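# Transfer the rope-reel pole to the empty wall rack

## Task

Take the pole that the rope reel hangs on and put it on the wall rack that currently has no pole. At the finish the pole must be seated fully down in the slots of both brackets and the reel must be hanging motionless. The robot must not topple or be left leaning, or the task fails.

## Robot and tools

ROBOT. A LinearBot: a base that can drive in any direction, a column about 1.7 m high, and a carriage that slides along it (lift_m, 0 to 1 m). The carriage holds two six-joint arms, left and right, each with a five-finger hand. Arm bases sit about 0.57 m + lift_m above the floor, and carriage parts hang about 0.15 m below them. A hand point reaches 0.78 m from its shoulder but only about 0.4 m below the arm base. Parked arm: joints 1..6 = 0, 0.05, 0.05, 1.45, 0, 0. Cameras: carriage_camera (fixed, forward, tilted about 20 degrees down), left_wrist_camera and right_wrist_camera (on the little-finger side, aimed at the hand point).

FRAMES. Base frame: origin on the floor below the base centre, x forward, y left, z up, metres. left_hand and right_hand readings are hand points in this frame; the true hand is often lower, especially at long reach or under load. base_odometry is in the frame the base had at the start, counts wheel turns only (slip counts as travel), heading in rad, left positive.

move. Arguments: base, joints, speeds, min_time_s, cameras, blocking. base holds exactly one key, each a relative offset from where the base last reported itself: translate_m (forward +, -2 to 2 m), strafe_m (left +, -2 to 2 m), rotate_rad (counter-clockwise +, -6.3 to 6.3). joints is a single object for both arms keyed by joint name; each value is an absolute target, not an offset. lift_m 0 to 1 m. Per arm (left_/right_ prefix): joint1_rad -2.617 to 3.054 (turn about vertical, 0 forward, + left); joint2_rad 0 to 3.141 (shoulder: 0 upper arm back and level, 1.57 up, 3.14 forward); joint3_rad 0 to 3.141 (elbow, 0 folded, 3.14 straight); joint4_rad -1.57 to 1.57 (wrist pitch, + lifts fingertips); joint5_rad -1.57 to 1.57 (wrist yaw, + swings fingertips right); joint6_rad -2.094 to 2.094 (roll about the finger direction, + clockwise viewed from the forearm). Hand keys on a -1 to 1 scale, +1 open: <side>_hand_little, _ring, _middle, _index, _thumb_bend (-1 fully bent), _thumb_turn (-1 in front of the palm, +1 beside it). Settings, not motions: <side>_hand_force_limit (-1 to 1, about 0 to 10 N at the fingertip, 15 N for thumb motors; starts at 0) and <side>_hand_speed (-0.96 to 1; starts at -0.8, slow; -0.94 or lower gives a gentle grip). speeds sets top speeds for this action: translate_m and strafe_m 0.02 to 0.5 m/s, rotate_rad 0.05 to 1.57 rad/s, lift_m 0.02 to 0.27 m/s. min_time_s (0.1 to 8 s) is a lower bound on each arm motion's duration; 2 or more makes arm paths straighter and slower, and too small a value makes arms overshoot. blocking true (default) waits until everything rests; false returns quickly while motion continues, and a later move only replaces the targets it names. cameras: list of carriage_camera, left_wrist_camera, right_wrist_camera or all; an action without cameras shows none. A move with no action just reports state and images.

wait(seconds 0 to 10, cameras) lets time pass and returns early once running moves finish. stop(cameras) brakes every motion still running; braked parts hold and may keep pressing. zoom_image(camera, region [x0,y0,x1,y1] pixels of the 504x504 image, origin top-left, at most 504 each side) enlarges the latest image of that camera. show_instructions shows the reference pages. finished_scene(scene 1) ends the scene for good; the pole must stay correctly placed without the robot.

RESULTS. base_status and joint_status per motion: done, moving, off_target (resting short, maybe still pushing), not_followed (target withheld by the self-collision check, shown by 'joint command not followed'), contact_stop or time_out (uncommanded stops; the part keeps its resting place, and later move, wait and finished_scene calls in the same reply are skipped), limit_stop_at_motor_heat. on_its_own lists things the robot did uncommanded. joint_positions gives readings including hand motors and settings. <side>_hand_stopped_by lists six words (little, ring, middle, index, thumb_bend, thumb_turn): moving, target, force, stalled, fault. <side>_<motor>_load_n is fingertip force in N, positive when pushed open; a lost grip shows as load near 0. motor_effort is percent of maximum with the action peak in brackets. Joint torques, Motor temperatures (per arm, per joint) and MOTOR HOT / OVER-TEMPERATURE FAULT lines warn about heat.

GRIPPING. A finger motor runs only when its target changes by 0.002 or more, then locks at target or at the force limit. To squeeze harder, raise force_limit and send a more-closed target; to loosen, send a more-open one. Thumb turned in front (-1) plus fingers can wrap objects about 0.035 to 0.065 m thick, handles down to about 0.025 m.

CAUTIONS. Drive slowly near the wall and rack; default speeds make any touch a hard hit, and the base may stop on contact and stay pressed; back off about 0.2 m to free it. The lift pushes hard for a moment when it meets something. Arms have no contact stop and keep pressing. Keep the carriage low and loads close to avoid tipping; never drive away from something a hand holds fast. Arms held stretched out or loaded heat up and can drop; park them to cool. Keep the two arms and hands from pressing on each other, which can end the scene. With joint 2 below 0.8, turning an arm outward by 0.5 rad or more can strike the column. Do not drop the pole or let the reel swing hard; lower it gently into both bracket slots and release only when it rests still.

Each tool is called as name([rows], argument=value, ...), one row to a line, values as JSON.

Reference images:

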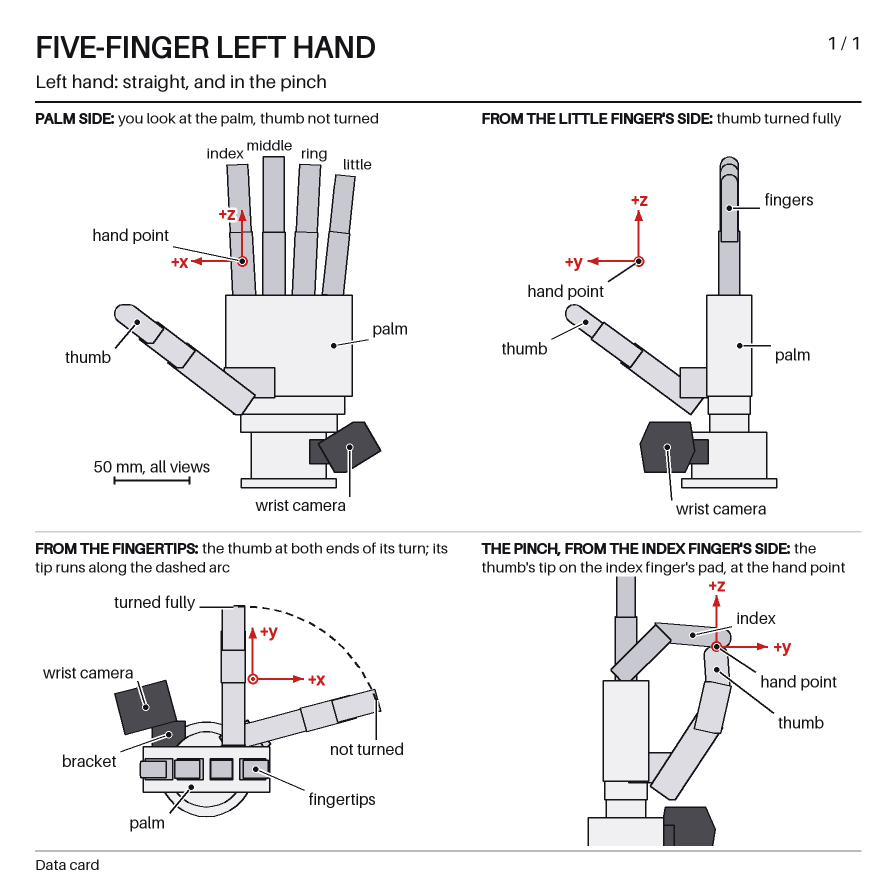

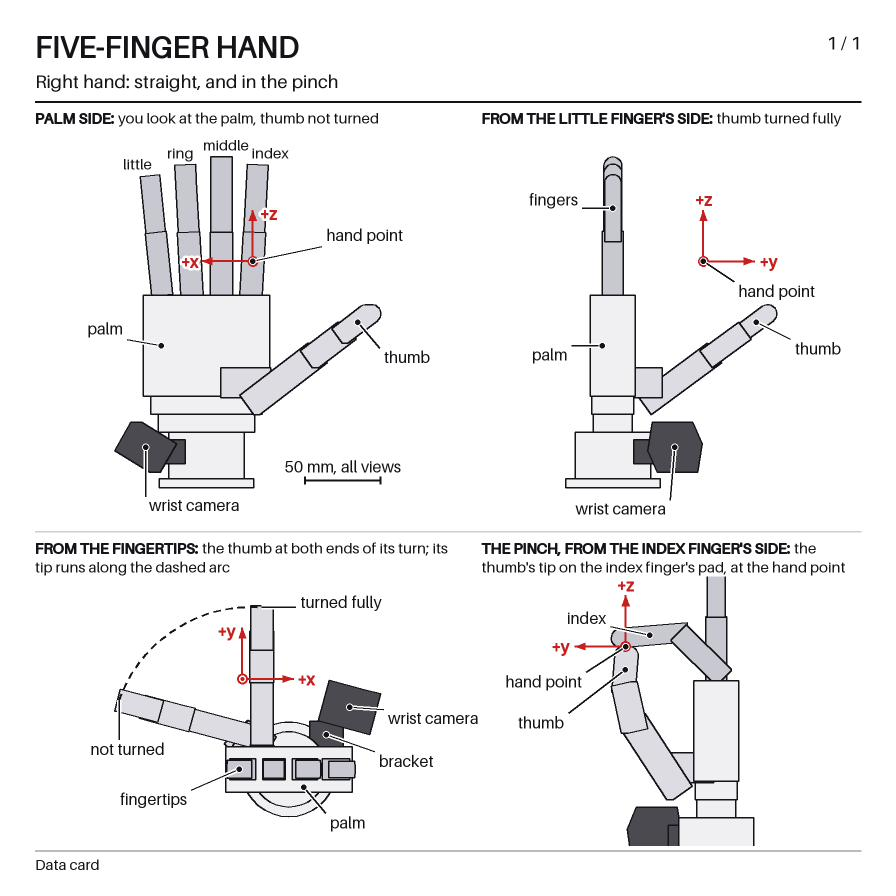

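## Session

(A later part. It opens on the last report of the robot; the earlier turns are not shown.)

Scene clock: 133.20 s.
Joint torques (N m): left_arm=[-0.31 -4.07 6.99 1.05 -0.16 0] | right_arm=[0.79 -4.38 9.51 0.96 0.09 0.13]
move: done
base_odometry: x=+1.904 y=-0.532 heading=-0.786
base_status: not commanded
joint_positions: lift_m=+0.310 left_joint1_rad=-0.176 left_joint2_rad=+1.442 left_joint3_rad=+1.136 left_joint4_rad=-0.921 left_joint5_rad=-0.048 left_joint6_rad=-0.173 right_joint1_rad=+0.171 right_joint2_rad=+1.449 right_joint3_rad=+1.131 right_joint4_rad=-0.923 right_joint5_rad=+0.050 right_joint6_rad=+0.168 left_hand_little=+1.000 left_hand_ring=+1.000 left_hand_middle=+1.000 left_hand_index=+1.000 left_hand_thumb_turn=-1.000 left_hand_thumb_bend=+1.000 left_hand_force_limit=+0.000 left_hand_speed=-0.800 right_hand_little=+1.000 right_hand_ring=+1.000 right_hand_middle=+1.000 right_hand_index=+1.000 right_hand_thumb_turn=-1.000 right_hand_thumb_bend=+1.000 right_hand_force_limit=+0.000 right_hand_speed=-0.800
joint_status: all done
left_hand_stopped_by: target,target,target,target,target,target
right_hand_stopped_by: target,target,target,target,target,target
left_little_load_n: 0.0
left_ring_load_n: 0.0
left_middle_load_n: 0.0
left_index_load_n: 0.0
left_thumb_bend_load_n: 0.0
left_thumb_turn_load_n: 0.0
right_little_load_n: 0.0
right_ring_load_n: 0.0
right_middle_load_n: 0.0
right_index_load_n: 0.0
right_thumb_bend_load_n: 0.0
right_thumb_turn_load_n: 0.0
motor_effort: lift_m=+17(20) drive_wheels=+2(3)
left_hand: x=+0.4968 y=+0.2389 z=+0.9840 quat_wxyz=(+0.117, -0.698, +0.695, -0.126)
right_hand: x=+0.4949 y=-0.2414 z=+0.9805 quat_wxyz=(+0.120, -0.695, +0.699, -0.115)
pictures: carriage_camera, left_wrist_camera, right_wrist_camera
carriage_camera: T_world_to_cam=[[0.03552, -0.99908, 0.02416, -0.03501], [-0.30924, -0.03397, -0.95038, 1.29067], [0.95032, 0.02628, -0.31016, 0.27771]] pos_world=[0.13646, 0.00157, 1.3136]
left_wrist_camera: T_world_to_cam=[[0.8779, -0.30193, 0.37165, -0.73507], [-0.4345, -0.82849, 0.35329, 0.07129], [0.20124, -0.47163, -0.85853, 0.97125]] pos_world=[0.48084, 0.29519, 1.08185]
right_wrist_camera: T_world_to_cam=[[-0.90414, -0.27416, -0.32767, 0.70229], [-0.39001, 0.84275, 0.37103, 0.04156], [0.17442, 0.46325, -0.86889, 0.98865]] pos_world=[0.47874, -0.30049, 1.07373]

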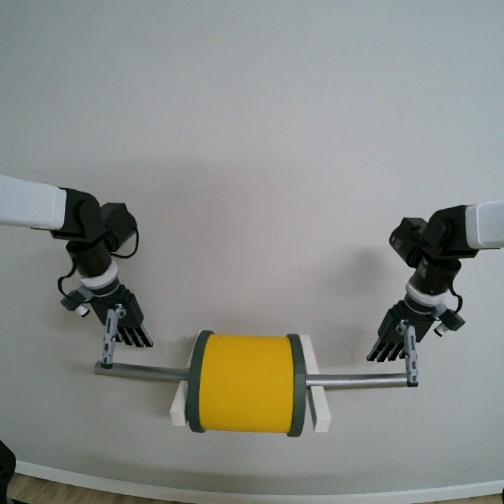

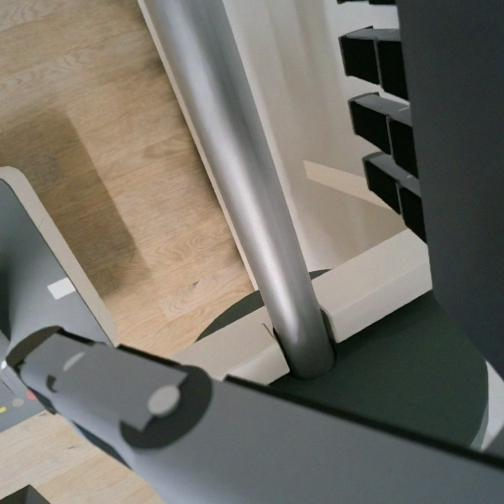

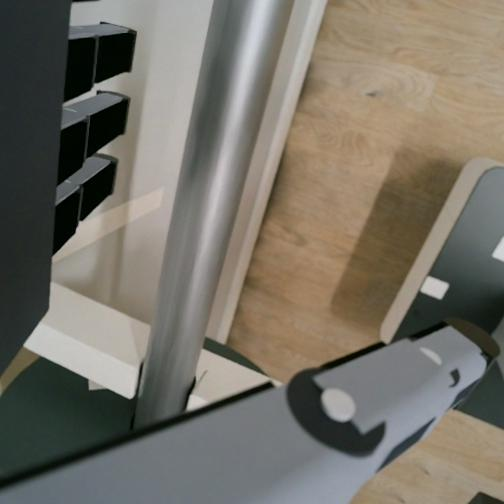

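zoom_image(camera="left_wrist_camera", region=[130, 100, 330, 300])

zoom_image(camera="right_wrist_camera", region=[130, 100, 330, 300])

zoom_image(camera="carriage_camera", region=[60, 280, 260, 480])

Scaled by 2.520 from the camera's image (finer frame: 720x720).

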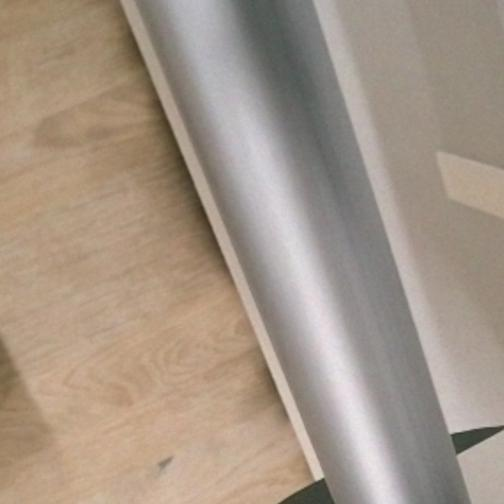

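Scaled by 2.520 from the camera's image (finer frame: 720x720).

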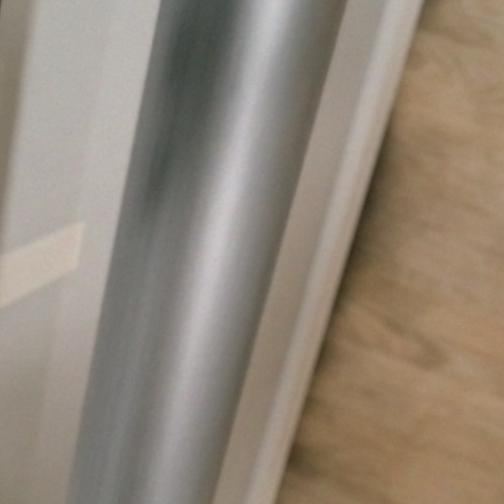

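Scaled by 2.520 from the camera's image (finer frame: 720x720).

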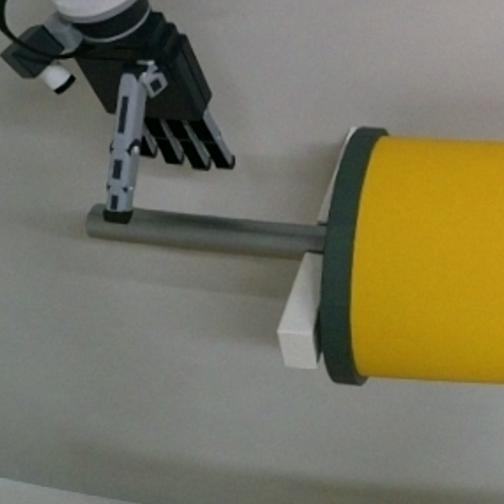

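move(joints={"lift_m": 0.25}, speeds={"lift_m": 0.06}, cameras=["all"])

zoom_image(camera="carriage_camera", region=[60, 280, 260, 480])

zoom_image(camera="carriage_camera", region=[260, 280, 460, 480])

Scene clock: 147.83 s.
Joint torques (N m): left_arm=[-0.03 -4.3 6.93 1.02 -0.12 -0.04] | right_arm=[0.73 -4.57 9.54 0.96 0.1 0.12]
move: done
base_odometry: x=+1.904 y=-0.532 heading=-0.786
base_status: not commanded
joint_positions: lift_m=+0.250 left_joint1_rad=-0.176 left_joint2_rad=+1.443 left_joint3_rad=+1.136 left_joint4_rad=-0.921 left_joint5_rad=-0.048 left_joint6_rad=-0.173 right_joint1_rad=+0.171 right_joint2_rad=+1.450 right_joint3_rad=+1.131 right_joint4_rad=-0.924 right_joint5_rad=+0.050 right_joint6_rad=+0.168 left_hand_little=+1.000 left_hand_ring=+1.000 left_hand_middle=+1.000 left_hand_index=+1.000 left_hand_thumb_turn=-1.000 left_hand_thumb_bend=+1.000 left_hand_force_limit=+0.000 left_hand_speed=-0.800 right_hand_little=+1.000 right_hand_ring=+1.000 right_hand_middle=+1.000 right_hand_index=+1.000 right_hand_thumb_turn=-1.000 right_hand_thumb_bend=+1.000 right_hand_force_limit=+0.000 right_hand_speed=-0.800
joint_status: all done
left_hand_stopped_by: target,target,target,target,target,target
right_hand_stopped_by: target,target,target,target,target,target
left_little_load_n: -0.5
left_ring_load_n: 0.0
left_middle_load_n: 0.0
left_index_load_n: 0.0
left_thumb_bend_load_n: 0.0
left_thumb_turn_load_n: 0.0
right_little_load_n: 0.0
right_ring_load_n: 0.0
right_middle_load_n: 0.0
right_index_load_n: 0.0
right_thumb_bend_load_n: 0.0
right_thumb_turn_load_n: 0.0
motor_effort: lift_m=+17(20) drive_wheels=+1(3)
left_hand: x=+0.4969 y=+0.2389 z=+0.9239 quat_wxyz=(+0.117, -0.698, +0.695, -0.126)
right_hand: x=+0.4948 y=-0.2415 z=+0.9203 quat_wxyz=(+0.119, -0.695, +0.699, -0.114)
pictures: carriage_camera, left_wrist_camera, right_wrist_camera
carriage_camera: T_world_to_cam=[[0.03552, -0.99908, 0.02416, -0.03356], [-0.30924, -0.03397, -0.95038, 1.23364], [0.95032, 0.02628, -0.31016, 0.2591]] pos_world=[0.13646, 0.00157, 1.2536]
left_wrist_camera: T_world_to_cam=[[0.87804, -0.30195, 0.37131, -0.71254], [-0.43435, -0.82854, 0.35335, 0.09244], [0.20095, -0.47154, -0.85864, 0.91987]] pos_world=[0.48094, 0.29519, 1.02175]
right_wrist_camera: T_world_to_cam=[[-0.90465, -0.27417, -0.32625, 0.68137], [-0.3894, 0.84285, 0.37145, 0.06321], [0.17314, 0.46308, -0.86924, 0.93726]] pos_world=[0.47874, -0.30049, 1.01353]

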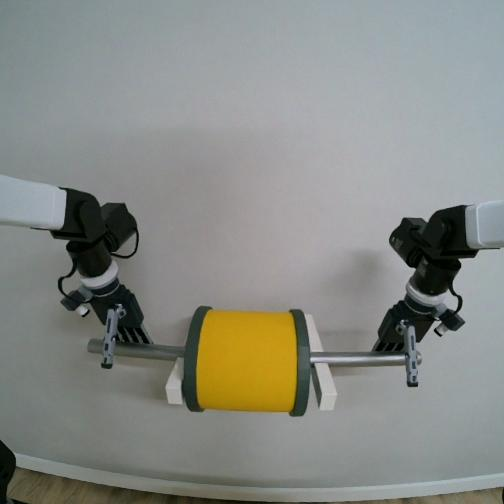

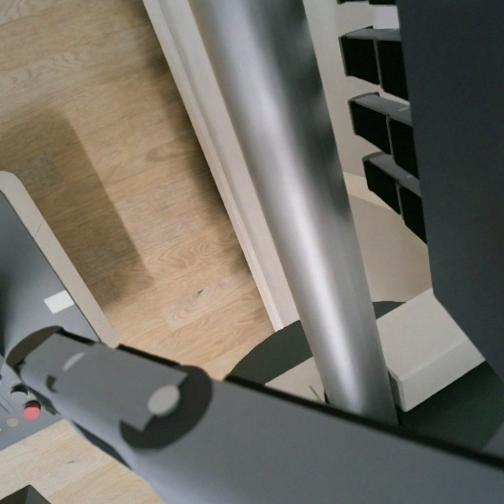

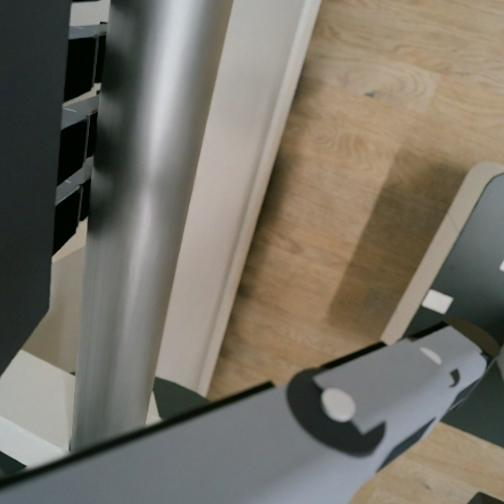

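Scaled by 2.520 from the camera's image (finer frame: 720x720).

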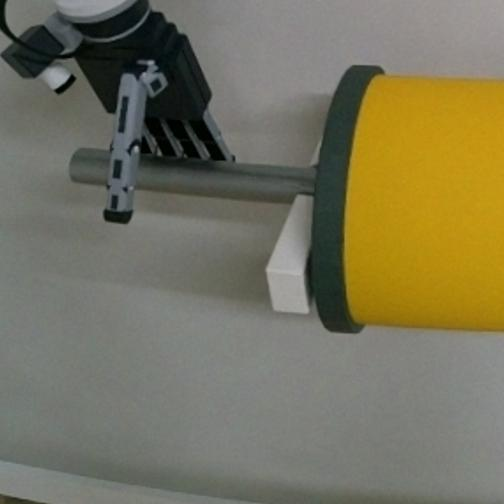

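Scaled by 2.520 from the camera's image (finer frame: 720x720).

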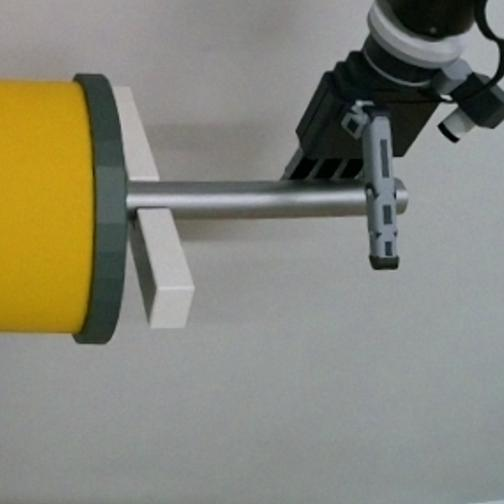

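move(base={"translate_m": 0.02}, joints={"left_joint2_rad": 1.49}, speeds={"translate_m": 0.1}, min_time_s=1)

move(joints={"lift_m": 0.23}, speeds={"lift_m": 0.06}, cameras=["all"])

zoom_image(camera="left_wrist_camera", region=[130, 50, 450, 370])

zoom_image(camera="right_wrist_camera", region=[0, 50, 320, 370])

Scene clock: 161.33 s.
Joint torques (N m): left_arm=[-0.46 -3.97 6.78 0.92 -0.13 0.03] | right_arm=[0.76 -4.46 9.58 0.95 0.09 0.13]
Motor temperatures (°C): left_arm=[21 28 37 30 20 20] | right_arm=[22 30 37 33 23 23]
move: done
base_odometry: x=+1.918 y=-0.546 heading=-0.786
base_status: done
joint_positions: lift_m=+0.250 left_joint1_rad=-0.177 left_joint2_rad=+1.478 left_joint3_rad=+1.136 left_joint4_rad=-0.920 left_joint5_rad=-0.048 left_joint6_rad=-0.173 right_joint1_rad=+0.171 right_joint2_rad=+1.450 right_joint3_rad=+1.131 right_joint4_rad=-0.924 right_joint5_rad=+0.051 right_joint6_rad=+0.168 left_hand_little=+1.000 left_hand_ring=+1.000 left_hand_middle=+1.000 left_hand_index=+1.000 left_hand_thumb_turn=-1.000 left_hand_thumb_bend=+1.000 left_hand_force_limit=+0.000 left_hand_speed=-0.800 right_hand_little=+1.000 right_hand_ring=+1.000 right_hand_middle=+1.000 right_hand_index=+1.000 right_hand_thumb_turn=-1.000 right_hand_thumb_bend=+1.000 right_hand_force_limit=+0.000 right_hand_speed=-0.800
joint_status: all done
left_hand_stopped_by: target,target,target,target,target,target
right_hand_stopped_by: target,target,target,target,target,target
left_little_load_n: 0.0
left_ring_load_n: 0.0
left_middle_load_n: 0.0
left_index_load_n: 0.0
left_thumb_bend_load_n: 0.0
left_thumb_turn_load_n: 0.0
right_little_load_n: 0.0
right_ring_load_n: 0.0
right_middle_load_n: 0.0
right_index_load_n: 0.0
right_thumb_bend_load_n: 0.0
right_thumb_turn_load_n: 0.0
motor_effort: lift_m=+17(18) drive_wheels=-2(10)
left_hand: x=+0.4959 y=+0.2391 z=+0.9149 quat_wxyz=(+0.108, -0.700, +0.697, -0.112)
right_hand: x=+0.4948 y=-0.2415 z=+0.9203 quat_wxyz=(+0.119, -0.695, +0.699, -0.115)
pictures: none

Scene clock: 162.00 s.
Joint torques (N m): left_arm=[-0.02 -4.33 6.87 0.92 -0.14 0.04] | right_arm=[0.77 -4.66 9.39 0.99 0.1 0.12]
move: done
base_odometry: x=+1.918 y=-0.546 heading=-0.786
base_status: not commanded
joint_positions: lift_m=+0.230 left_joint1_rad=-0.177 left_joint2_rad=+1.481 left_joint3_rad=+1.137 left_joint4_rad=-0.920 left_joint5_rad=-0.048 left_joint6_rad=-0.173 right_joint1_rad=+0.171 right_joint2_rad=+1.451 right_joint3_rad=+1.132 right_joint4_rad=-0.923 right_joint5_rad=+0.051 right_joint6_rad=+0.168 left_hand_little=+1.000 left_hand_ring=+1.000 left_hand_middle=+1.000 left_hand_index=+1.000 left_hand_thumb_turn=-1.000 left_hand_thumb_bend=+1.000 left_hand_force_limit=+0.000 left_hand_speed=-0.800 right_hand_little=+1.000 right_hand_ring=+1.000 right_hand_middle=+1.000 right_hand_index=+1.000 right_hand_thumb_turn=-1.000 right_hand_thumb_bend=+1.000 right_hand_force_limit=+0.000 right_hand_speed=-0.800
joint_status: all done
left_hand_stopped_by: target,target,target,target,target,target
right_hand_stopped_by: target,target,target,target,target,target
left_little_load_n: 0.0
left_ring_load_n: 0.0
left_middle_load_n: 0.0
left_index_load_n: 0.0
left_thumb_bend_load_n: 0.0
left_thumb_turn_load_n: 0.0
right_little_load_n: 0.0
right_ring_load_n: 0.0
right_middle_load_n: 0.0
right_index_load_n: 0.0
right_thumb_bend_load_n: 0.0
right_thumb_turn_load_n: 0.0
motor_effort: lift_m=+18(19) drive_wheels=-3(3)
left_hand: x=+0.4960 y=+0.2390 z=+0.8943 quat_wxyz=(+0.107, -0.700, +0.697, -0.111)
right_hand: x=+0.4951 y=-0.2415 z=+0.9002 quat_wxyz=(+0.119, -0.695, +0.699, -0.115)
pictures: carriage_camera, left_wrist_camera, right_wrist_camera
carriage_camera: T_world_to_cam=[[0.03552, -0.99908, 0.02416, -0.03308], [-0.30924, -0.03397, -0.95038, 1.21464], [0.95032, 0.02628, -0.31016, 0.2529]] pos_world=[0.13646, 0.00157, 1.2336]
left_wrist_camera: T_world_to_cam=[[0.89083, -0.30466, 0.33706, -0.6758], [-0.42158, -0.83087, 0.36322, 0.08807], [0.1694, -0.46566, -0.8686, 0.91784]] pos_world=[0.48367, 0.29469, 0.99304]
right_wrist_camera: T_world_to_cam=[[-0.90468, -0.27417, -0.32616, 0.67504], [-0.38928, 0.84307, 0.37107, 0.07114], [0.17324, 0.46267, -0.86944, 0.91985]] pos_world=[0.47903, -0.30049, 0.99353]

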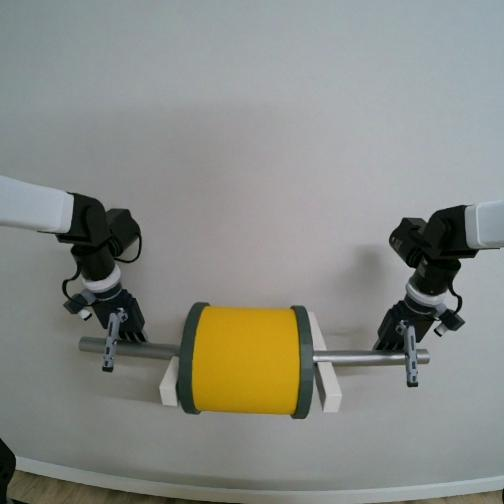

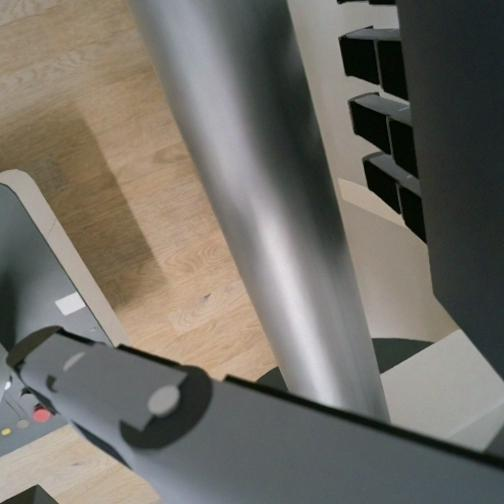

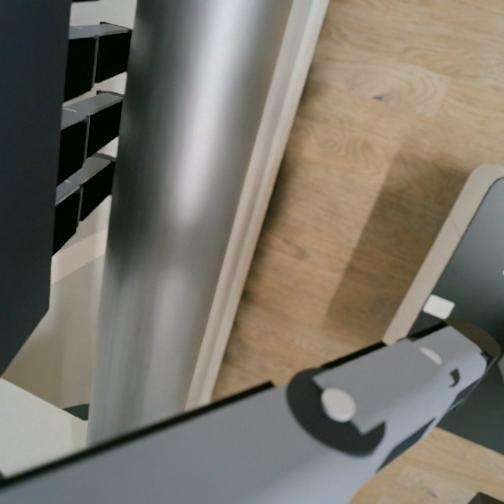

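Scaled by 1.575 from the camera's image (finer frame: 720x720).

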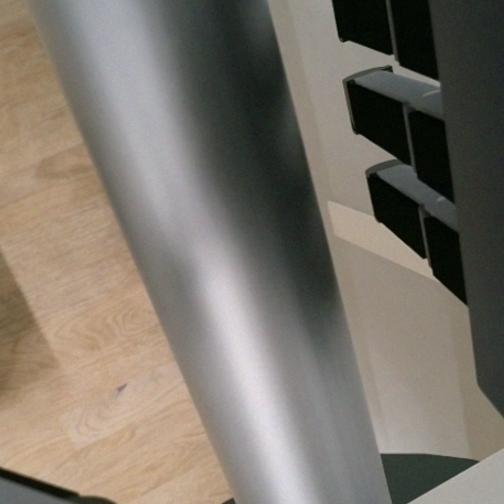

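Scaled by 1.575 from the camera's image (finer frame: 720x720).

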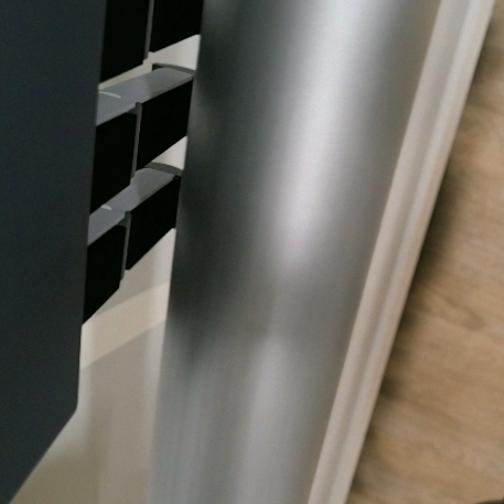

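move(joints={"lift_m": 0.212}, speeds={"lift_m": 0.05})

move(joints={"left_hand_speed": -0.9, "right_hand_speed": -0.9, "left_hand_force_limit": -0.4, "right_hand_force_limit": -0.4, "left_hand_index": -1, "left_hand_middle": -1, "left_hand_ring": -1, "left_hand_little": -1, "right_hand_index": -1, "right_hand_middle": -1, "right_hand_ring": -1, "right_hand_little": -1}, cameras=["all"])

zoom_image(camera="carriage_camera", region=[60, 280, 260, 480])

Scene clock: 174.20 s.
Joint torques (N m): left_arm=[0.02 -4.18 6.79 0.89 -0.15 -0.02] | right_arm=[0.77 -4.63 9.48 0.95 0.09 0.11]
move: done
base_odometry: x=+1.918 y=-0.546 heading=-0.786
base_status: not commanded
joint_positions: lift_m=+0.212 left_joint1_rad=-0.177 left_joint2_rad=+1.482 left_joint3_rad=+1.138 left_joint4_rad=-0.920 left_joint5_rad=-0.048 left_joint6_rad=-0.173 right_joint1_rad=+0.171 right_joint2_rad=+1.452 right_joint3_rad=+1.132 right_joint4_rad=-0.923 right_joint5_rad=+0.051 right_joint6_rad=+0.168 left_hand_little=+1.000 left_hand_ring=+1.000 left_hand_middle=+1.000 left_hand_index=+1.000 left_hand_thumb_turn=-1.000 left_hand_thumb_bend=+1.000 left_hand_force_limit=+0.000 left_hand_speed=-0.800 right_hand_little=+1.000 right_hand_ring=+1.000 right_hand_middle=+1.000 right_hand_index=+1.000 right_hand_thumb_turn=-1.000 right_hand_thumb_bend=+1.000 right_hand_force_limit=+0.000 right_hand_speed=-0.800
joint_status: all done
left_hand_stopped_by: target,target,target,target,target,target
right_hand_stopped_by: target,target,target,target,target,target
left_little_load_n: 0.0
left_ring_load_n: 0.0
left_middle_load_n: 0.0
left_index_load_n: 0.0
left_thumb_bend_load_n: 0.0
left_thumb_turn_load_n: 0.0
right_little_load_n: 0.0
right_ring_load_n: 0.0
right_middle_load_n: 0.0
right_index_load_n: 0.0
right_thumb_bend_load_n: 0.0
right_thumb_turn_load_n: 0.0
motor_effort: lift_m=+17(19) drive_wheels=-3(3)
left_hand: x=+0.4961 y=+0.2390 z=+0.8762 quat_wxyz=(+0.107, -0.700, +0.697, -0.111)
right_hand: x=+0.4952 y=-0.2415 z=+0.8822 quat_wxyz=(+0.119, -0.695, +0.699, -0.115)
pictures: none

Scene clock: 181.53 s.
Joint torques (N m): left_arm=[-0.4 -6.08 6.91 0.99 -0.11 0.04] | right_arm=[0.65 -5.38 9.37 0.95 0.07 0.16]
move: off_target
base_odometry: x=+1.918 y=-0.546 heading=-0.786
base_status: not commanded
joint_positions: lift_m=+0.212 left_joint1_rad=-0.177 left_joint2_rad=+1.500 left_joint3_rad=+1.136 left_joint4_rad=-0.939 left_joint5_rad=-0.049 left_joint6_rad=-0.177 right_joint1_rad=+0.172 right_joint2_rad=+1.460 right_joint3_rad=+1.132 right_joint4_rad=-0.930 right_joint5_rad=+0.053 right_joint6_rad=+0.166 left_hand_little=-0.881 left_hand_ring=-0.862 left_hand_middle=-0.862 left_hand_index=-0.871 left_hand_thumb_turn=-1.000 left_hand_thumb_bend=+1.000 left_hand_force_limit=-0.400 left_hand_speed=-0.900 right_hand_little=-0.686 right_hand_ring=-0.676 right_hand_middle=-0.704 right_hand_index=-0.713 right_hand_thumb_turn=-1.000 right_hand_thumb_bend=+1.000 right_hand_force_limit=-0.400 right_hand_speed=-0.900
joint_status: left_hand_little off_target (ended at -0.881, target -1.000); left_hand_ring off_target (ended at -0.862, target -1.000); left_hand_middle off_target (ended at -0.862, target -1.000); left_hand_index off_target (ended at -0.871, target -1.000); right_hand_little off_target (ended at -0.686, target -1.000); right_hand_ring off_target (ended at -0.676, target -1.000); right_hand_middle off_target (ended at -0.704, target -1.000); right_hand_index off_target (ended at -0.713, target -1.000); the others done
left_hand_stopped_by: force,force,force,force,target,target
right_hand_stopped_by: force,force,force,force,target,target
left_little_load_n: 3.5
left_ring_load_n: 3.0
left_middle_load_n: 3.0
left_index_load_n: 4.0
left_thumb_bend_load_n: 0.0
left_thumb_turn_load_n: 0.0
right_little_load_n: 2.0
right_ring_load_n: 0.0
right_middle_load_n: 2.0
right_index_load_n: 2.0
right_thumb_bend_load_n: 0.0
right_thumb_turn_load_n: 0.0
motor_effort: lift_m=+17(18) drive_wheels=+2(3)
left_hand: x=+0.4899 y=+0.2400 z=+0.8708 quat_wxyz=(+0.096, -0.703, +0.698, -0.096)
right_hand: x=+0.4930 y=-0.2422 z=+0.8796 quat_wxyz=(+0.112, -0.698, +0.699, -0.111)
pictures: carriage_camera, left_wrist_camera, right_wrist_camera
carriage_camera: T_world_to_cam=[[0.03552, -0.99908, 0.02416, -0.03264], [-0.30924, -0.03397, -0.95038, 1.19753], [0.95032, 0.02628, -0.31016, 0.24732]] pos_world=[0.13646, 0.00157, 1.2156]
left_wrist_camera: T_world_to_cam=[[0.90408, -0.30319, 0.30119, -0.63779], [-0.40444, -0.83469, 0.37379, 0.07811], [0.13807, -0.45975, -0.87725, 0.92041]] pos_world=[0.48111, 0.29499, 0.97033]
right_wrist_camera: T_world_to_cam=[[-0.90867, -0.27869, -0.31088, 0.65362], [-0.38612, 0.84418, 0.37185, 0.07661], [0.15881, 0.45793, -0.87469, 0.91323]] pos_world=[0.47847, -0.30071, 0.9735]

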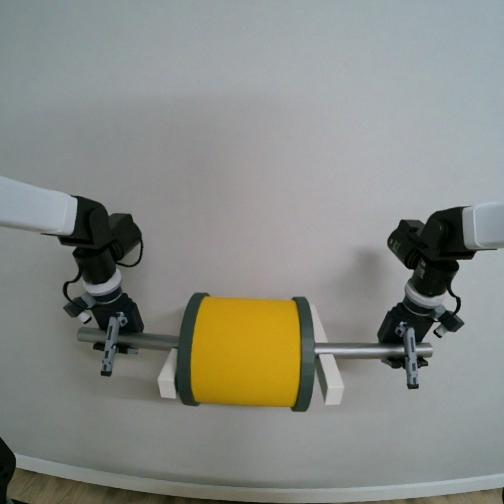

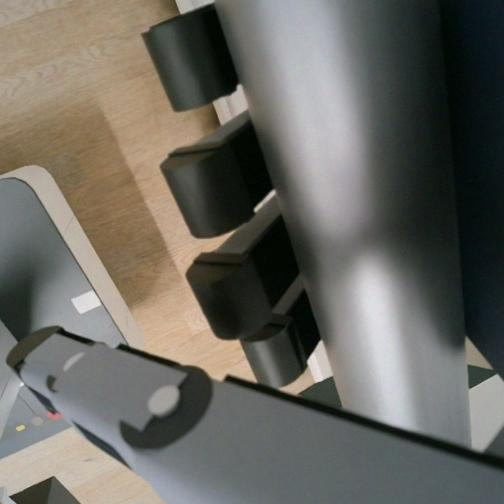

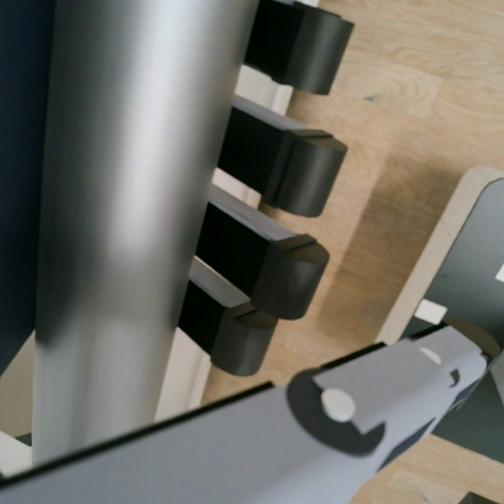

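Scaled by 2.520 from the camera's image (finer frame: 720x720).

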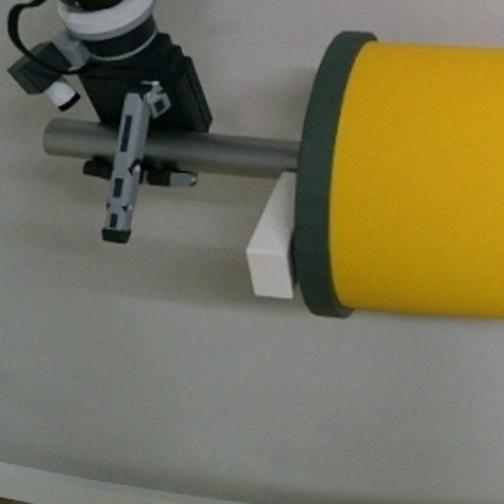

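move(joints={"lift_m": 0.242}, speeds={"lift_m": 0.05}, cameras=["all"])

Scene clock: 184.37 s.
Joint torques (N m): left_arm=[-0.14 -6.6 7.62 1.05 -0.1 0] | right_arm=[0.68 -6.56 9.47 1.04 0.07 0.11]
move: done
base_odometry: x=+1.918 y=-0.546 heading=-0.786
base_status: not commanded
joint_positions: lift_m=+0.242 left_joint1_rad=-0.177 left_joint2_rad=+1.506 left_joint3_rad=+1.127 left_joint4_rad=-0.942 left_joint5_rad=-0.048 left_joint6_rad=-0.178 right_joint1_rad=+0.172 right_joint2_rad=+1.475 right_joint3_rad=+1.131 right_joint4_rad=-0.941 right_joint5_rad=+0.052 right_joint6_rad=+0.168 left_hand_little=-0.880 left_hand_ring=-0.862 left_hand_middle=-0.862 left_hand_index=-0.871 left_hand_thumb_turn=-1.000 left_hand_thumb_bend=+1.000 left_hand_force_limit=-0.400 left_hand_speed=-0.900 right_hand_little=-0.685 right_hand_ring=-0.676 right_hand_middle=-0.704 right_hand_index=-0.713 right_hand_thumb_turn=-1.000 right_hand_thumb_bend=+1.000 right_hand_force_limit=-0.400 right_hand_speed=-0.900
joint_status: all done
left_hand_stopped_by: force,force,force,force,target,target
right_hand_stopped_by: force,force,force,force,target,target
left_little_load_n: 3.5
left_ring_load_n: 3.0
left_middle_load_n: 2.5
left_index_load_n: 3.5
left_thumb_bend_load_n: -0.5
left_thumb_turn_load_n: 0.0
right_little_load_n: 3.5
right_ring_load_n: 0.5
right_middle_load_n: 2.5
right_index_load_n: 2.0
right_thumb_bend_load_n: 0.0
right_thumb_turn_load_n: 0.0
motor_effort: lift_m=+22(27) drive_wheels=+2(3)
left_hand: x=+0.4861 y=+0.2406 z=+0.8960 quat_wxyz=(+0.091, -0.704, +0.699, -0.088)
right_hand: x=+0.4891 y=-0.2426 z=+0.9048 quat_wxyz=(+0.101, -0.699, +0.701, -0.103)
pictures: carriage_camera, left_wrist_camera, right_wrist_camera
carriage_camera: T_world_to_cam=[[0.03552, -0.99908, 0.02416, -0.03335], [-0.30924, -0.03397, -0.95038, 1.22547], [0.95032, 0.02628, -0.31016, 0.25643]] pos_world=[0.13646, 0.00157, 1.245]
left_wrist_camera: T_world_to_cam=[[0.90992, -0.30302, 0.28325, -0.62845], [-0.39646, -0.83612, 0.37911, 0.0593], [0.12195, -0.45726, -0.88093, 0.95382]] pos_world=[0.47903, 0.29529, 0.99578]
right_wrist_camera: T_world_to_cam=[[-0.91729, -0.27788, -0.28522, 0.63894], [-0.3743, 0.84615, 0.37938, 0.05392], [0.13592, 0.45476, -0.88018, 0.95137]] pos_world=[0.47697, -0.30073, 0.99916]

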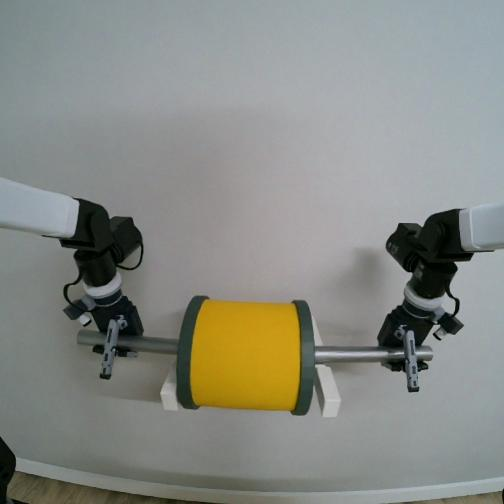

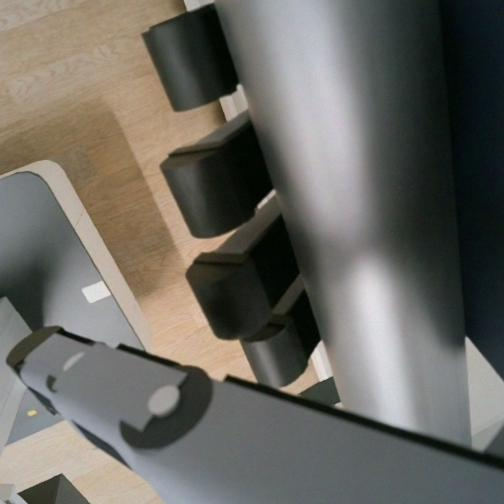

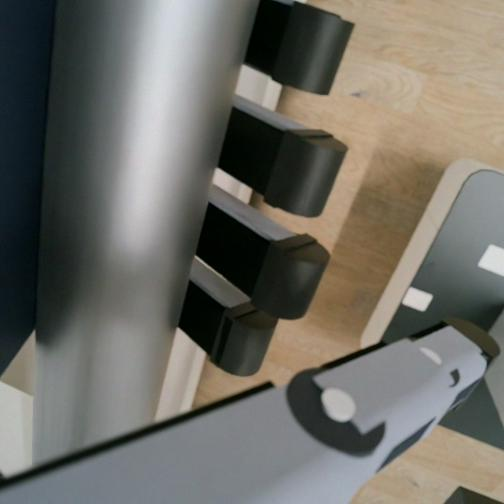

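move(joints={"lift_m": 0.33}, speeds={"lift_m": 0.06}, cameras=["all"])

zoom_image(camera="carriage_camera", region=[60, 280, 260, 480])

zoom_image(camera="carriage_camera", region=[240, 280, 440, 480])

Scene clock: 188.13 s.
Joint torques (N m): left_arm=[0.03 -6.61 7.58 0.99 -0.14 0.05] | right_arm=[0.65 -6.79 9.65 1.05 0.06 0.13]
move: done
base_odometry: x=+1.918 y=-0.546 heading=-0.786
base_status: not commanded
joint_positions: lift_m=+0.330 left_joint1_rad=-0.177 left_joint2_rad=+1.509 left_joint3_rad=+1.124 left_joint4_rad=-0.943 left_joint5_rad=-0.047 left_joint6_rad=-0.178 right_joint1_rad=+0.172 right_joint2_rad=+1.477 right_joint3_rad=+1.128 right_joint4_rad=-0.943 right_joint5_rad=+0.051 right_joint6_rad=+0.168 left_hand_little=-0.880 left_hand_ring=-0.862 left_hand_middle=-0.862 left_hand_index=-0.871 left_hand_thumb_turn=-1.000 left_hand_thumb_bend=+1.000 left_hand_force_limit=-0.400 left_hand_speed=-0.900 right_hand_little=-0.685 right_hand_ring=-0.676 right_hand_middle=-0.704 right_hand_index=-0.713 right_hand_thumb_turn=-1.000 right_hand_thumb_bend=+1.000 right_hand_force_limit=-0.400 right_hand_speed=-0.900
joint_status: all done
left_hand_stopped_by: force,force,force,force,target,target
right_hand_stopped_by: force,force,force,force,target,target
left_little_load_n: 4.0
left_ring_load_n: 3.0
left_middle_load_n: 3.0
left_index_load_n: 3.5
left_thumb_bend_load_n: 0.0
left_thumb_turn_load_n: 0.0
right_little_load_n: 3.5
right_ring_load_n: 0.5
right_middle_load_n: 2.5
right_index_load_n: 2.0
right_thumb_bend_load_n: 0.0
right_thumb_turn_load_n: 0.0
motor_effort: lift_m=+23(28) drive_wheels=+2(3)
left_hand: x=+0.4849 y=+0.2405 z=+0.9828 quat_wxyz=(+0.088, -0.704, +0.699, -0.086)
right_hand: x=+0.4877 y=-0.2426 z=+0.9916 quat_wxyz=(+0.099, -0.699, +0.701, -0.101)
pictures: carriage_camera, left_wrist_camera, right_wrist_camera
carriage_camera: T_world_to_cam=[[0.03552, -0.99908, 0.02416, -0.03548], [-0.30924, -0.03397, -0.95038, 1.3092], [0.95032, 0.02628, -0.31016, 0.28376]] pos_world=[0.13646, 0.00157, 1.3331]
left_wrist_camera: T_world_to_cam=[[0.91157, -0.30324, 0.27763, -0.64726], [-0.39432, -0.83599, 0.38162, 0.02239], [0.11638, -0.45735, -0.88164, 1.03388]] pos_world=[0.47853, 0.29529, 1.08266]
right_wrist_camera: T_world_to_cam=[[-0.91906, -0.27822, -0.27914, 0.65719], [-0.37207, 0.84605, 0.38179, 0.01698], [0.12995, 0.45475, -0.88109, 1.03178]] pos_world=[0.47624, -0.30073, 1.08605]

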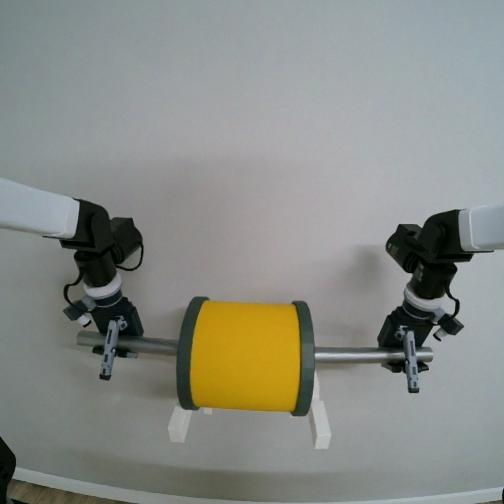

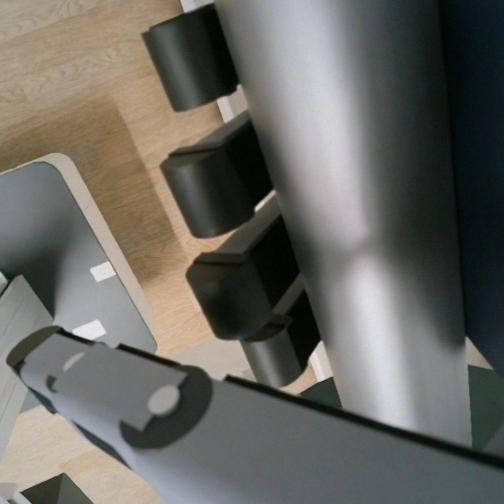

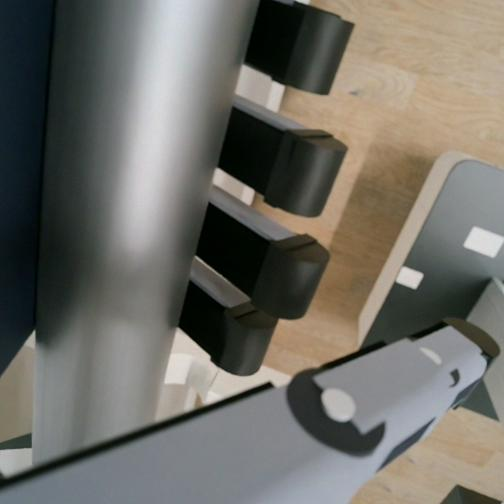

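Scaled by 2.520 from the camera's image (finer frame: 720x720).

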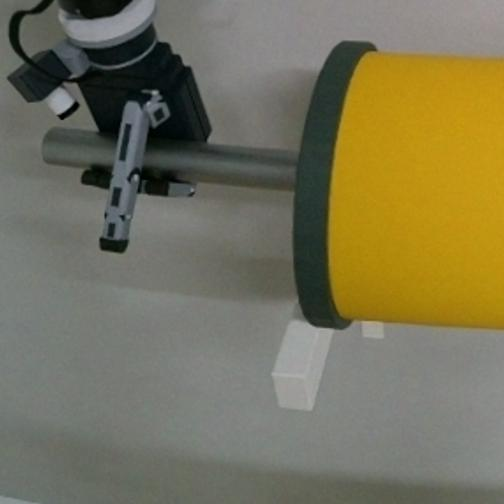

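Scaled by 2.520 from the camera's image (finer frame: 720x720).

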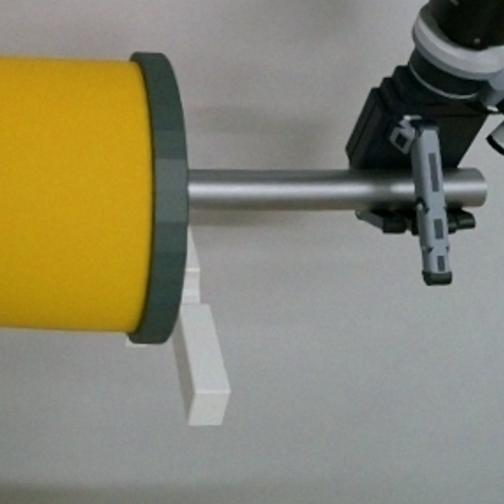

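move(base={"translate_m": -0.75}, speeds={"translate_m": 0.25})

move(base={"rotate_rad": 3.1416}, speeds={"rotate_rad": 0.5}, cameras=["carriage_camera"])

Scene clock: 198.73 s.
Joint torques (N m): left_arm=[-0.1 -6.87 7.76 1.08 -0.1 0.1] | right_arm=[0.62 -6.78 9.69 1.07 0.08 0.13]
move: done
base_odometry: x=+1.388 y=-0.015 heading=-0.786
base_status: done
joint_positions: lift_m=+0.330 left_joint1_rad=-0.177 left_joint2_rad=+1.509 left_joint3_rad=+1.124 left_joint4_rad=-0.947 left_joint5_rad=-0.047 left_joint6_rad=-0.178 right_joint1_rad=+0.172 right_joint2_rad=+1.477 right_joint3_rad=+1.128 right_joint4_rad=-0.948 right_joint5_rad=+0.051 right_joint6_rad=+0.168 left_hand_little=-0.880 left_hand_ring=-0.862 left_hand_middle=-0.862 left_hand_index=-0.871 left_hand_thumb_turn=-1.000 left_hand_thumb_bend=+1.000 left_hand_force_limit=-0.400 left_hand_speed=-0.900 right_hand_little=-0.685 right_hand_ring=-0.676 right_hand_middle=-0.704 right_hand_index=-0.713 right_hand_thumb_turn=-1.000 right_hand_thumb_bend=+1.000 right_hand_force_limit=-0.400 right_hand_speed=-0.900
joint_status: not commanded
left_hand_stopped_by: force,force,force,force,target,target
right_hand_stopped_by: force,force,force,force,target,target
left_little_load_n: 4.0
left_ring_load_n: 3.5
left_middle_load_n: 2.5
left_index_load_n: 3.5
left_thumb_bend_load_n: 0.0
left_thumb_turn_load_n: 0.0
right_little_load_n: 4.0
right_ring_load_n: 0.5
right_middle_load_n: 2.5
right_index_load_n: 2.0
right_thumb_bend_load_n: 0.0
right_thumb_turn_load_n: 0.0
motor_effort: lift_m=+22(23) drive_wheels=-3(12)
left_hand: x=+0.4839 y=+0.2405 z=+0.9828 quat_wxyz=(+0.087, -0.704, +0.700, -0.085)
right_hand: x=+0.4865 y=-0.2427 z=+0.9915 quat_wxyz=(+0.097, -0.699, +0.701, -0.099)
pictures: none

Scene clock: 205.93 s.
Joint torques (N m): left_arm=[0.34 -6.87 7.58 1.06 -0.15 0.04] | right_arm=[0.57 -6.76 9.65 1.06 0.08 0.13]
move: done
base_odometry: x=+1.388 y=-0.015 heading=+2.355
base_status: done
joint_positions: lift_m=+0.330 left_joint1_rad=-0.180 left_joint2_rad=+1.509 left_joint3_rad=+1.124 left_joint4_rad=-0.946 left_joint5_rad=-0.047 left_joint6_rad=-0.180 right_joint1_rad=+0.174 right_joint2_rad=+1.477 right_joint3_rad=+1.128 right_joint4_rad=-0.946 right_joint5_rad=+0.052 right_joint6_rad=+0.168 left_hand_little=-0.880 left_hand_ring=-0.862 left_hand_middle=-0.862 left_hand_index=-0.871 left_hand_thumb_turn=-1.000 left_hand_thumb_bend=+1.000 left_hand_force_limit=-0.400 left_hand_speed=-0.900 right_hand_little=-0.685 right_hand_ring=-0.676 right_hand_middle=-0.704 right_hand_index=-0.713 right_hand_thumb_turn=-1.000 right_hand_thumb_bend=+1.000 right_hand_force_limit=-0.400 right_hand_speed=-0.900
joint_status: not commanded
left_hand_stopped_by: force,force,force,force,target,target
right_hand_stopped_by: force,force,force,force,target,target
left_little_load_n: 3.5
left_ring_load_n: 3.0
left_middle_load_n: 3.0
left_index_load_n: 3.5
left_thumb_bend_load_n: 0.0
left_thumb_turn_load_n: 0.0
right_little_load_n: 3.5
right_ring_load_n: 0.5
right_middle_load_n: 2.5
right_index_load_n: 2.0
right_thumb_bend_load_n: 0.0
right_thumb_turn_load_n: 0.0
motor_effort: lift_m=+22(23) drive_wheels=+4(8)
left_hand: x=+0.4840 y=+0.2396 z=+0.9828 quat_wxyz=(+0.087, -0.704, +0.700, -0.085)
right_hand: x=+0.4870 y=-0.2424 z=+0.9915 quat_wxyz=(+0.098, -0.699, +0.701, -0.100)
carriage_camera: T_world_to_cam=[[0.03552, -0.99908, 0.02416, -0.03548], [-0.30924, -0.03397, -0.95038, 1.3092], [0.95032, 0.02628, -0.31016, 0.28376]] pos_world=[0.13646, 0.00157, 1.3331]

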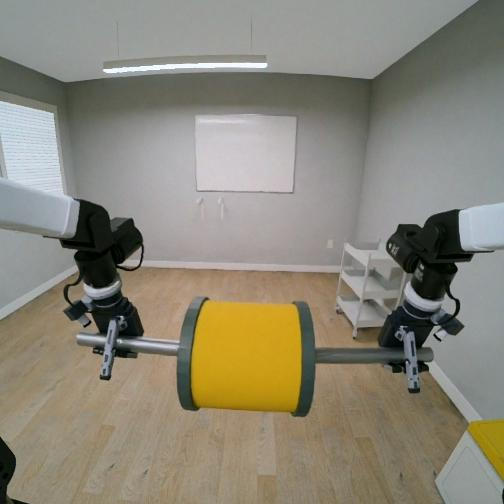

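zoom_image(camera="carriage_camera", region=[160, 170, 260, 240])

move(base={"strafe_m": 0.645}, speeds={"strafe_m": 0.3})

move(base={"translate_m": 1.9}, speeds={"translate_m": 0.3}, cameras=["carriage_camera"])

zoom_image(camera="carriage_camera", region=[180, 190, 330, 290])

Scaled by 5.040 from the camera's image (finer frame: 720x720).

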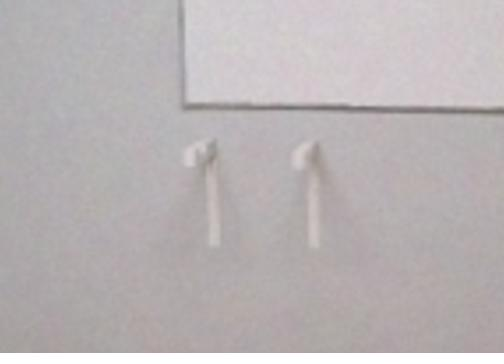

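Scene clock: 215.50 s.
Joint torques (N m): left_arm=[0.27 -6.6 7.79 1.07 -0.1 0.08] | right_arm=[0.42 -6.84 9.66 1.11 0.09 0.09]
move: done
base_odometry: x=+0.932 y=-0.471 heading=+2.356
base_status: done
joint_positions: lift_m=+0.330 left_joint1_rad=-0.180 left_joint2_rad=+1.509 left_joint3_rad=+1.124 left_joint4_rad=-0.945 left_joint5_rad=-0.048 left_joint6_rad=-0.179 right_joint1_rad=+0.174 right_joint2_rad=+1.477 right_joint3_rad=+1.128 right_joint4_rad=-0.947 right_joint5_rad=+0.052 right_joint6_rad=+0.169 left_hand_little=-0.880 left_hand_ring=-0.862 left_hand_middle=-0.862 left_hand_index=-0.871 left_hand_thumb_turn=-1.000 left_hand_thumb_bend=+1.000 left_hand_force_limit=-0.400 left_hand_speed=-0.900 right_hand_little=-0.685 right_hand_ring=-0.676 right_hand_middle=-0.704 right_hand_index=-0.713 right_hand_thumb_turn=-1.000 right_hand_thumb_bend=+1.000 right_hand_force_limit=-0.400 right_hand_speed=-0.900
joint_status: not commanded
left_hand_stopped_by: force,force,force,force,target,target
right_hand_stopped_by: force,force,force,force,target,target
left_little_load_n: 4.0
left_ring_load_n: 3.0
left_middle_load_n: 2.5
left_index_load_n: 3.5
left_thumb_bend_load_n: 0.0
left_thumb_turn_load_n: 0.0
right_little_load_n: 4.0
right_ring_load_n: 0.5
right_middle_load_n: 2.5
right_index_load_n: 1.5
right_thumb_bend_load_n: 0.0
right_thumb_turn_load_n: 0.0
motor_effort: lift_m=+21(23) drive_wheels=-4(14)
left_hand: x=+0.4844 y=+0.2398 z=+0.9828 quat_wxyz=(+0.088, -0.704, +0.700, -0.086)
right_hand: x=+0.4865 y=-0.2422 z=+0.9915 quat_wxyz=(+0.097, -0.700, +0.701, -0.100)
pictures: none

Scene clock: 223.33 s.
Joint torques (N m): left_arm=[0.08 -6.74 7.51 1 -0.09 0.01] | right_arm=[0.39 -6.72 9.68 1.02 0.08 0.13]
move: done
base_odometry: x=-0.412 y=+0.873 heading=+2.356
base_status: done
joint_positions: lift_m=+0.330 left_joint1_rad=-0.180 left_joint2_rad=+1.509 left_joint3_rad=+1.124 left_joint4_rad=-0.943 left_joint5_rad=-0.048 left_joint6_rad=-0.179 right_joint1_rad=+0.174 right_joint2_rad=+1.477 right_joint3_rad=+1.128 right_joint4_rad=-0.945 right_joint5_rad=+0.052 right_joint6_rad=+0.169 left_hand_little=-0.880 left_hand_ring=-0.862 left_hand_middle=-0.862 left_hand_index=-0.871 left_hand_thumb_turn=-1.000 left_hand_thumb_bend=+1.000 left_hand_force_limit=-0.400 left_hand_speed=-0.900 right_hand_little=-0.685 right_hand_ring=-0.676 right_hand_middle=-0.704 right_hand_index=-0.713 right_hand_thumb_turn=-1.000 right_hand_thumb_bend=+1.000 right_hand_force_limit=-0.400 right_hand_speed=-0.900
joint_status: not commanded
left_hand_stopped_by: force,force,force,force,target,target
right_hand_stopped_by: force,force,force,force,target,target
left_little_load_n: 3.5
left_ring_load_n: 3.5
left_middle_load_n: 3.0
left_index_load_n: 3.5
left_thumb_bend_load_n: 0.0
left_thumb_turn_load_n: 0.0
right_little_load_n: 3.5
right_ring_load_n: 0.0
right_middle_load_n: 2.5
right_index_load_n: 2.0
right_thumb_bend_load_n: 0.0
right_thumb_turn_load_n: 0.0
motor_effort: lift_m=+22(23) drive_wheels=-4(11)
left_hand: x=+0.4848 y=+0.2397 z=+0.9828 quat_wxyz=(+0.088, -0.704, +0.700, -0.086)
right_hand: x=+0.4872 y=-0.2421 z=+0.9916 quat_wxyz=(+0.098, -0.699, +0.701, -0.101)
carriage_camera: T_world_to_cam=[[0.03552, -0.99908, 0.02416, -0.03548], [-0.30924, -0.03397, -0.95038, 1.3092], [0.95032, 0.02628, -0.31016, 0.28376]] pos_world=[0.13646, 0.00157, 1.3331]

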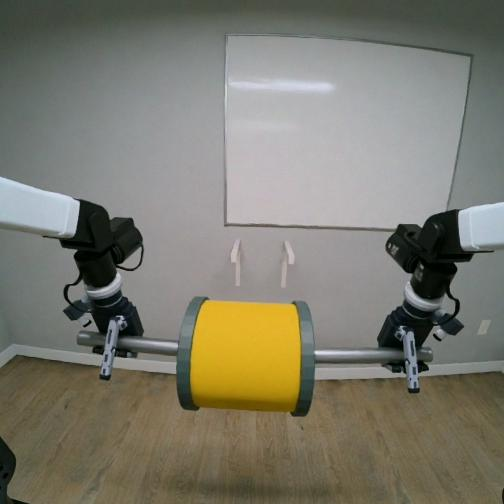

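Scaled by 3.360 from the camera's image (finer frame: 720x720).

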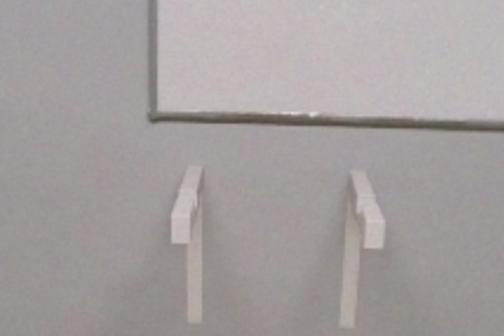

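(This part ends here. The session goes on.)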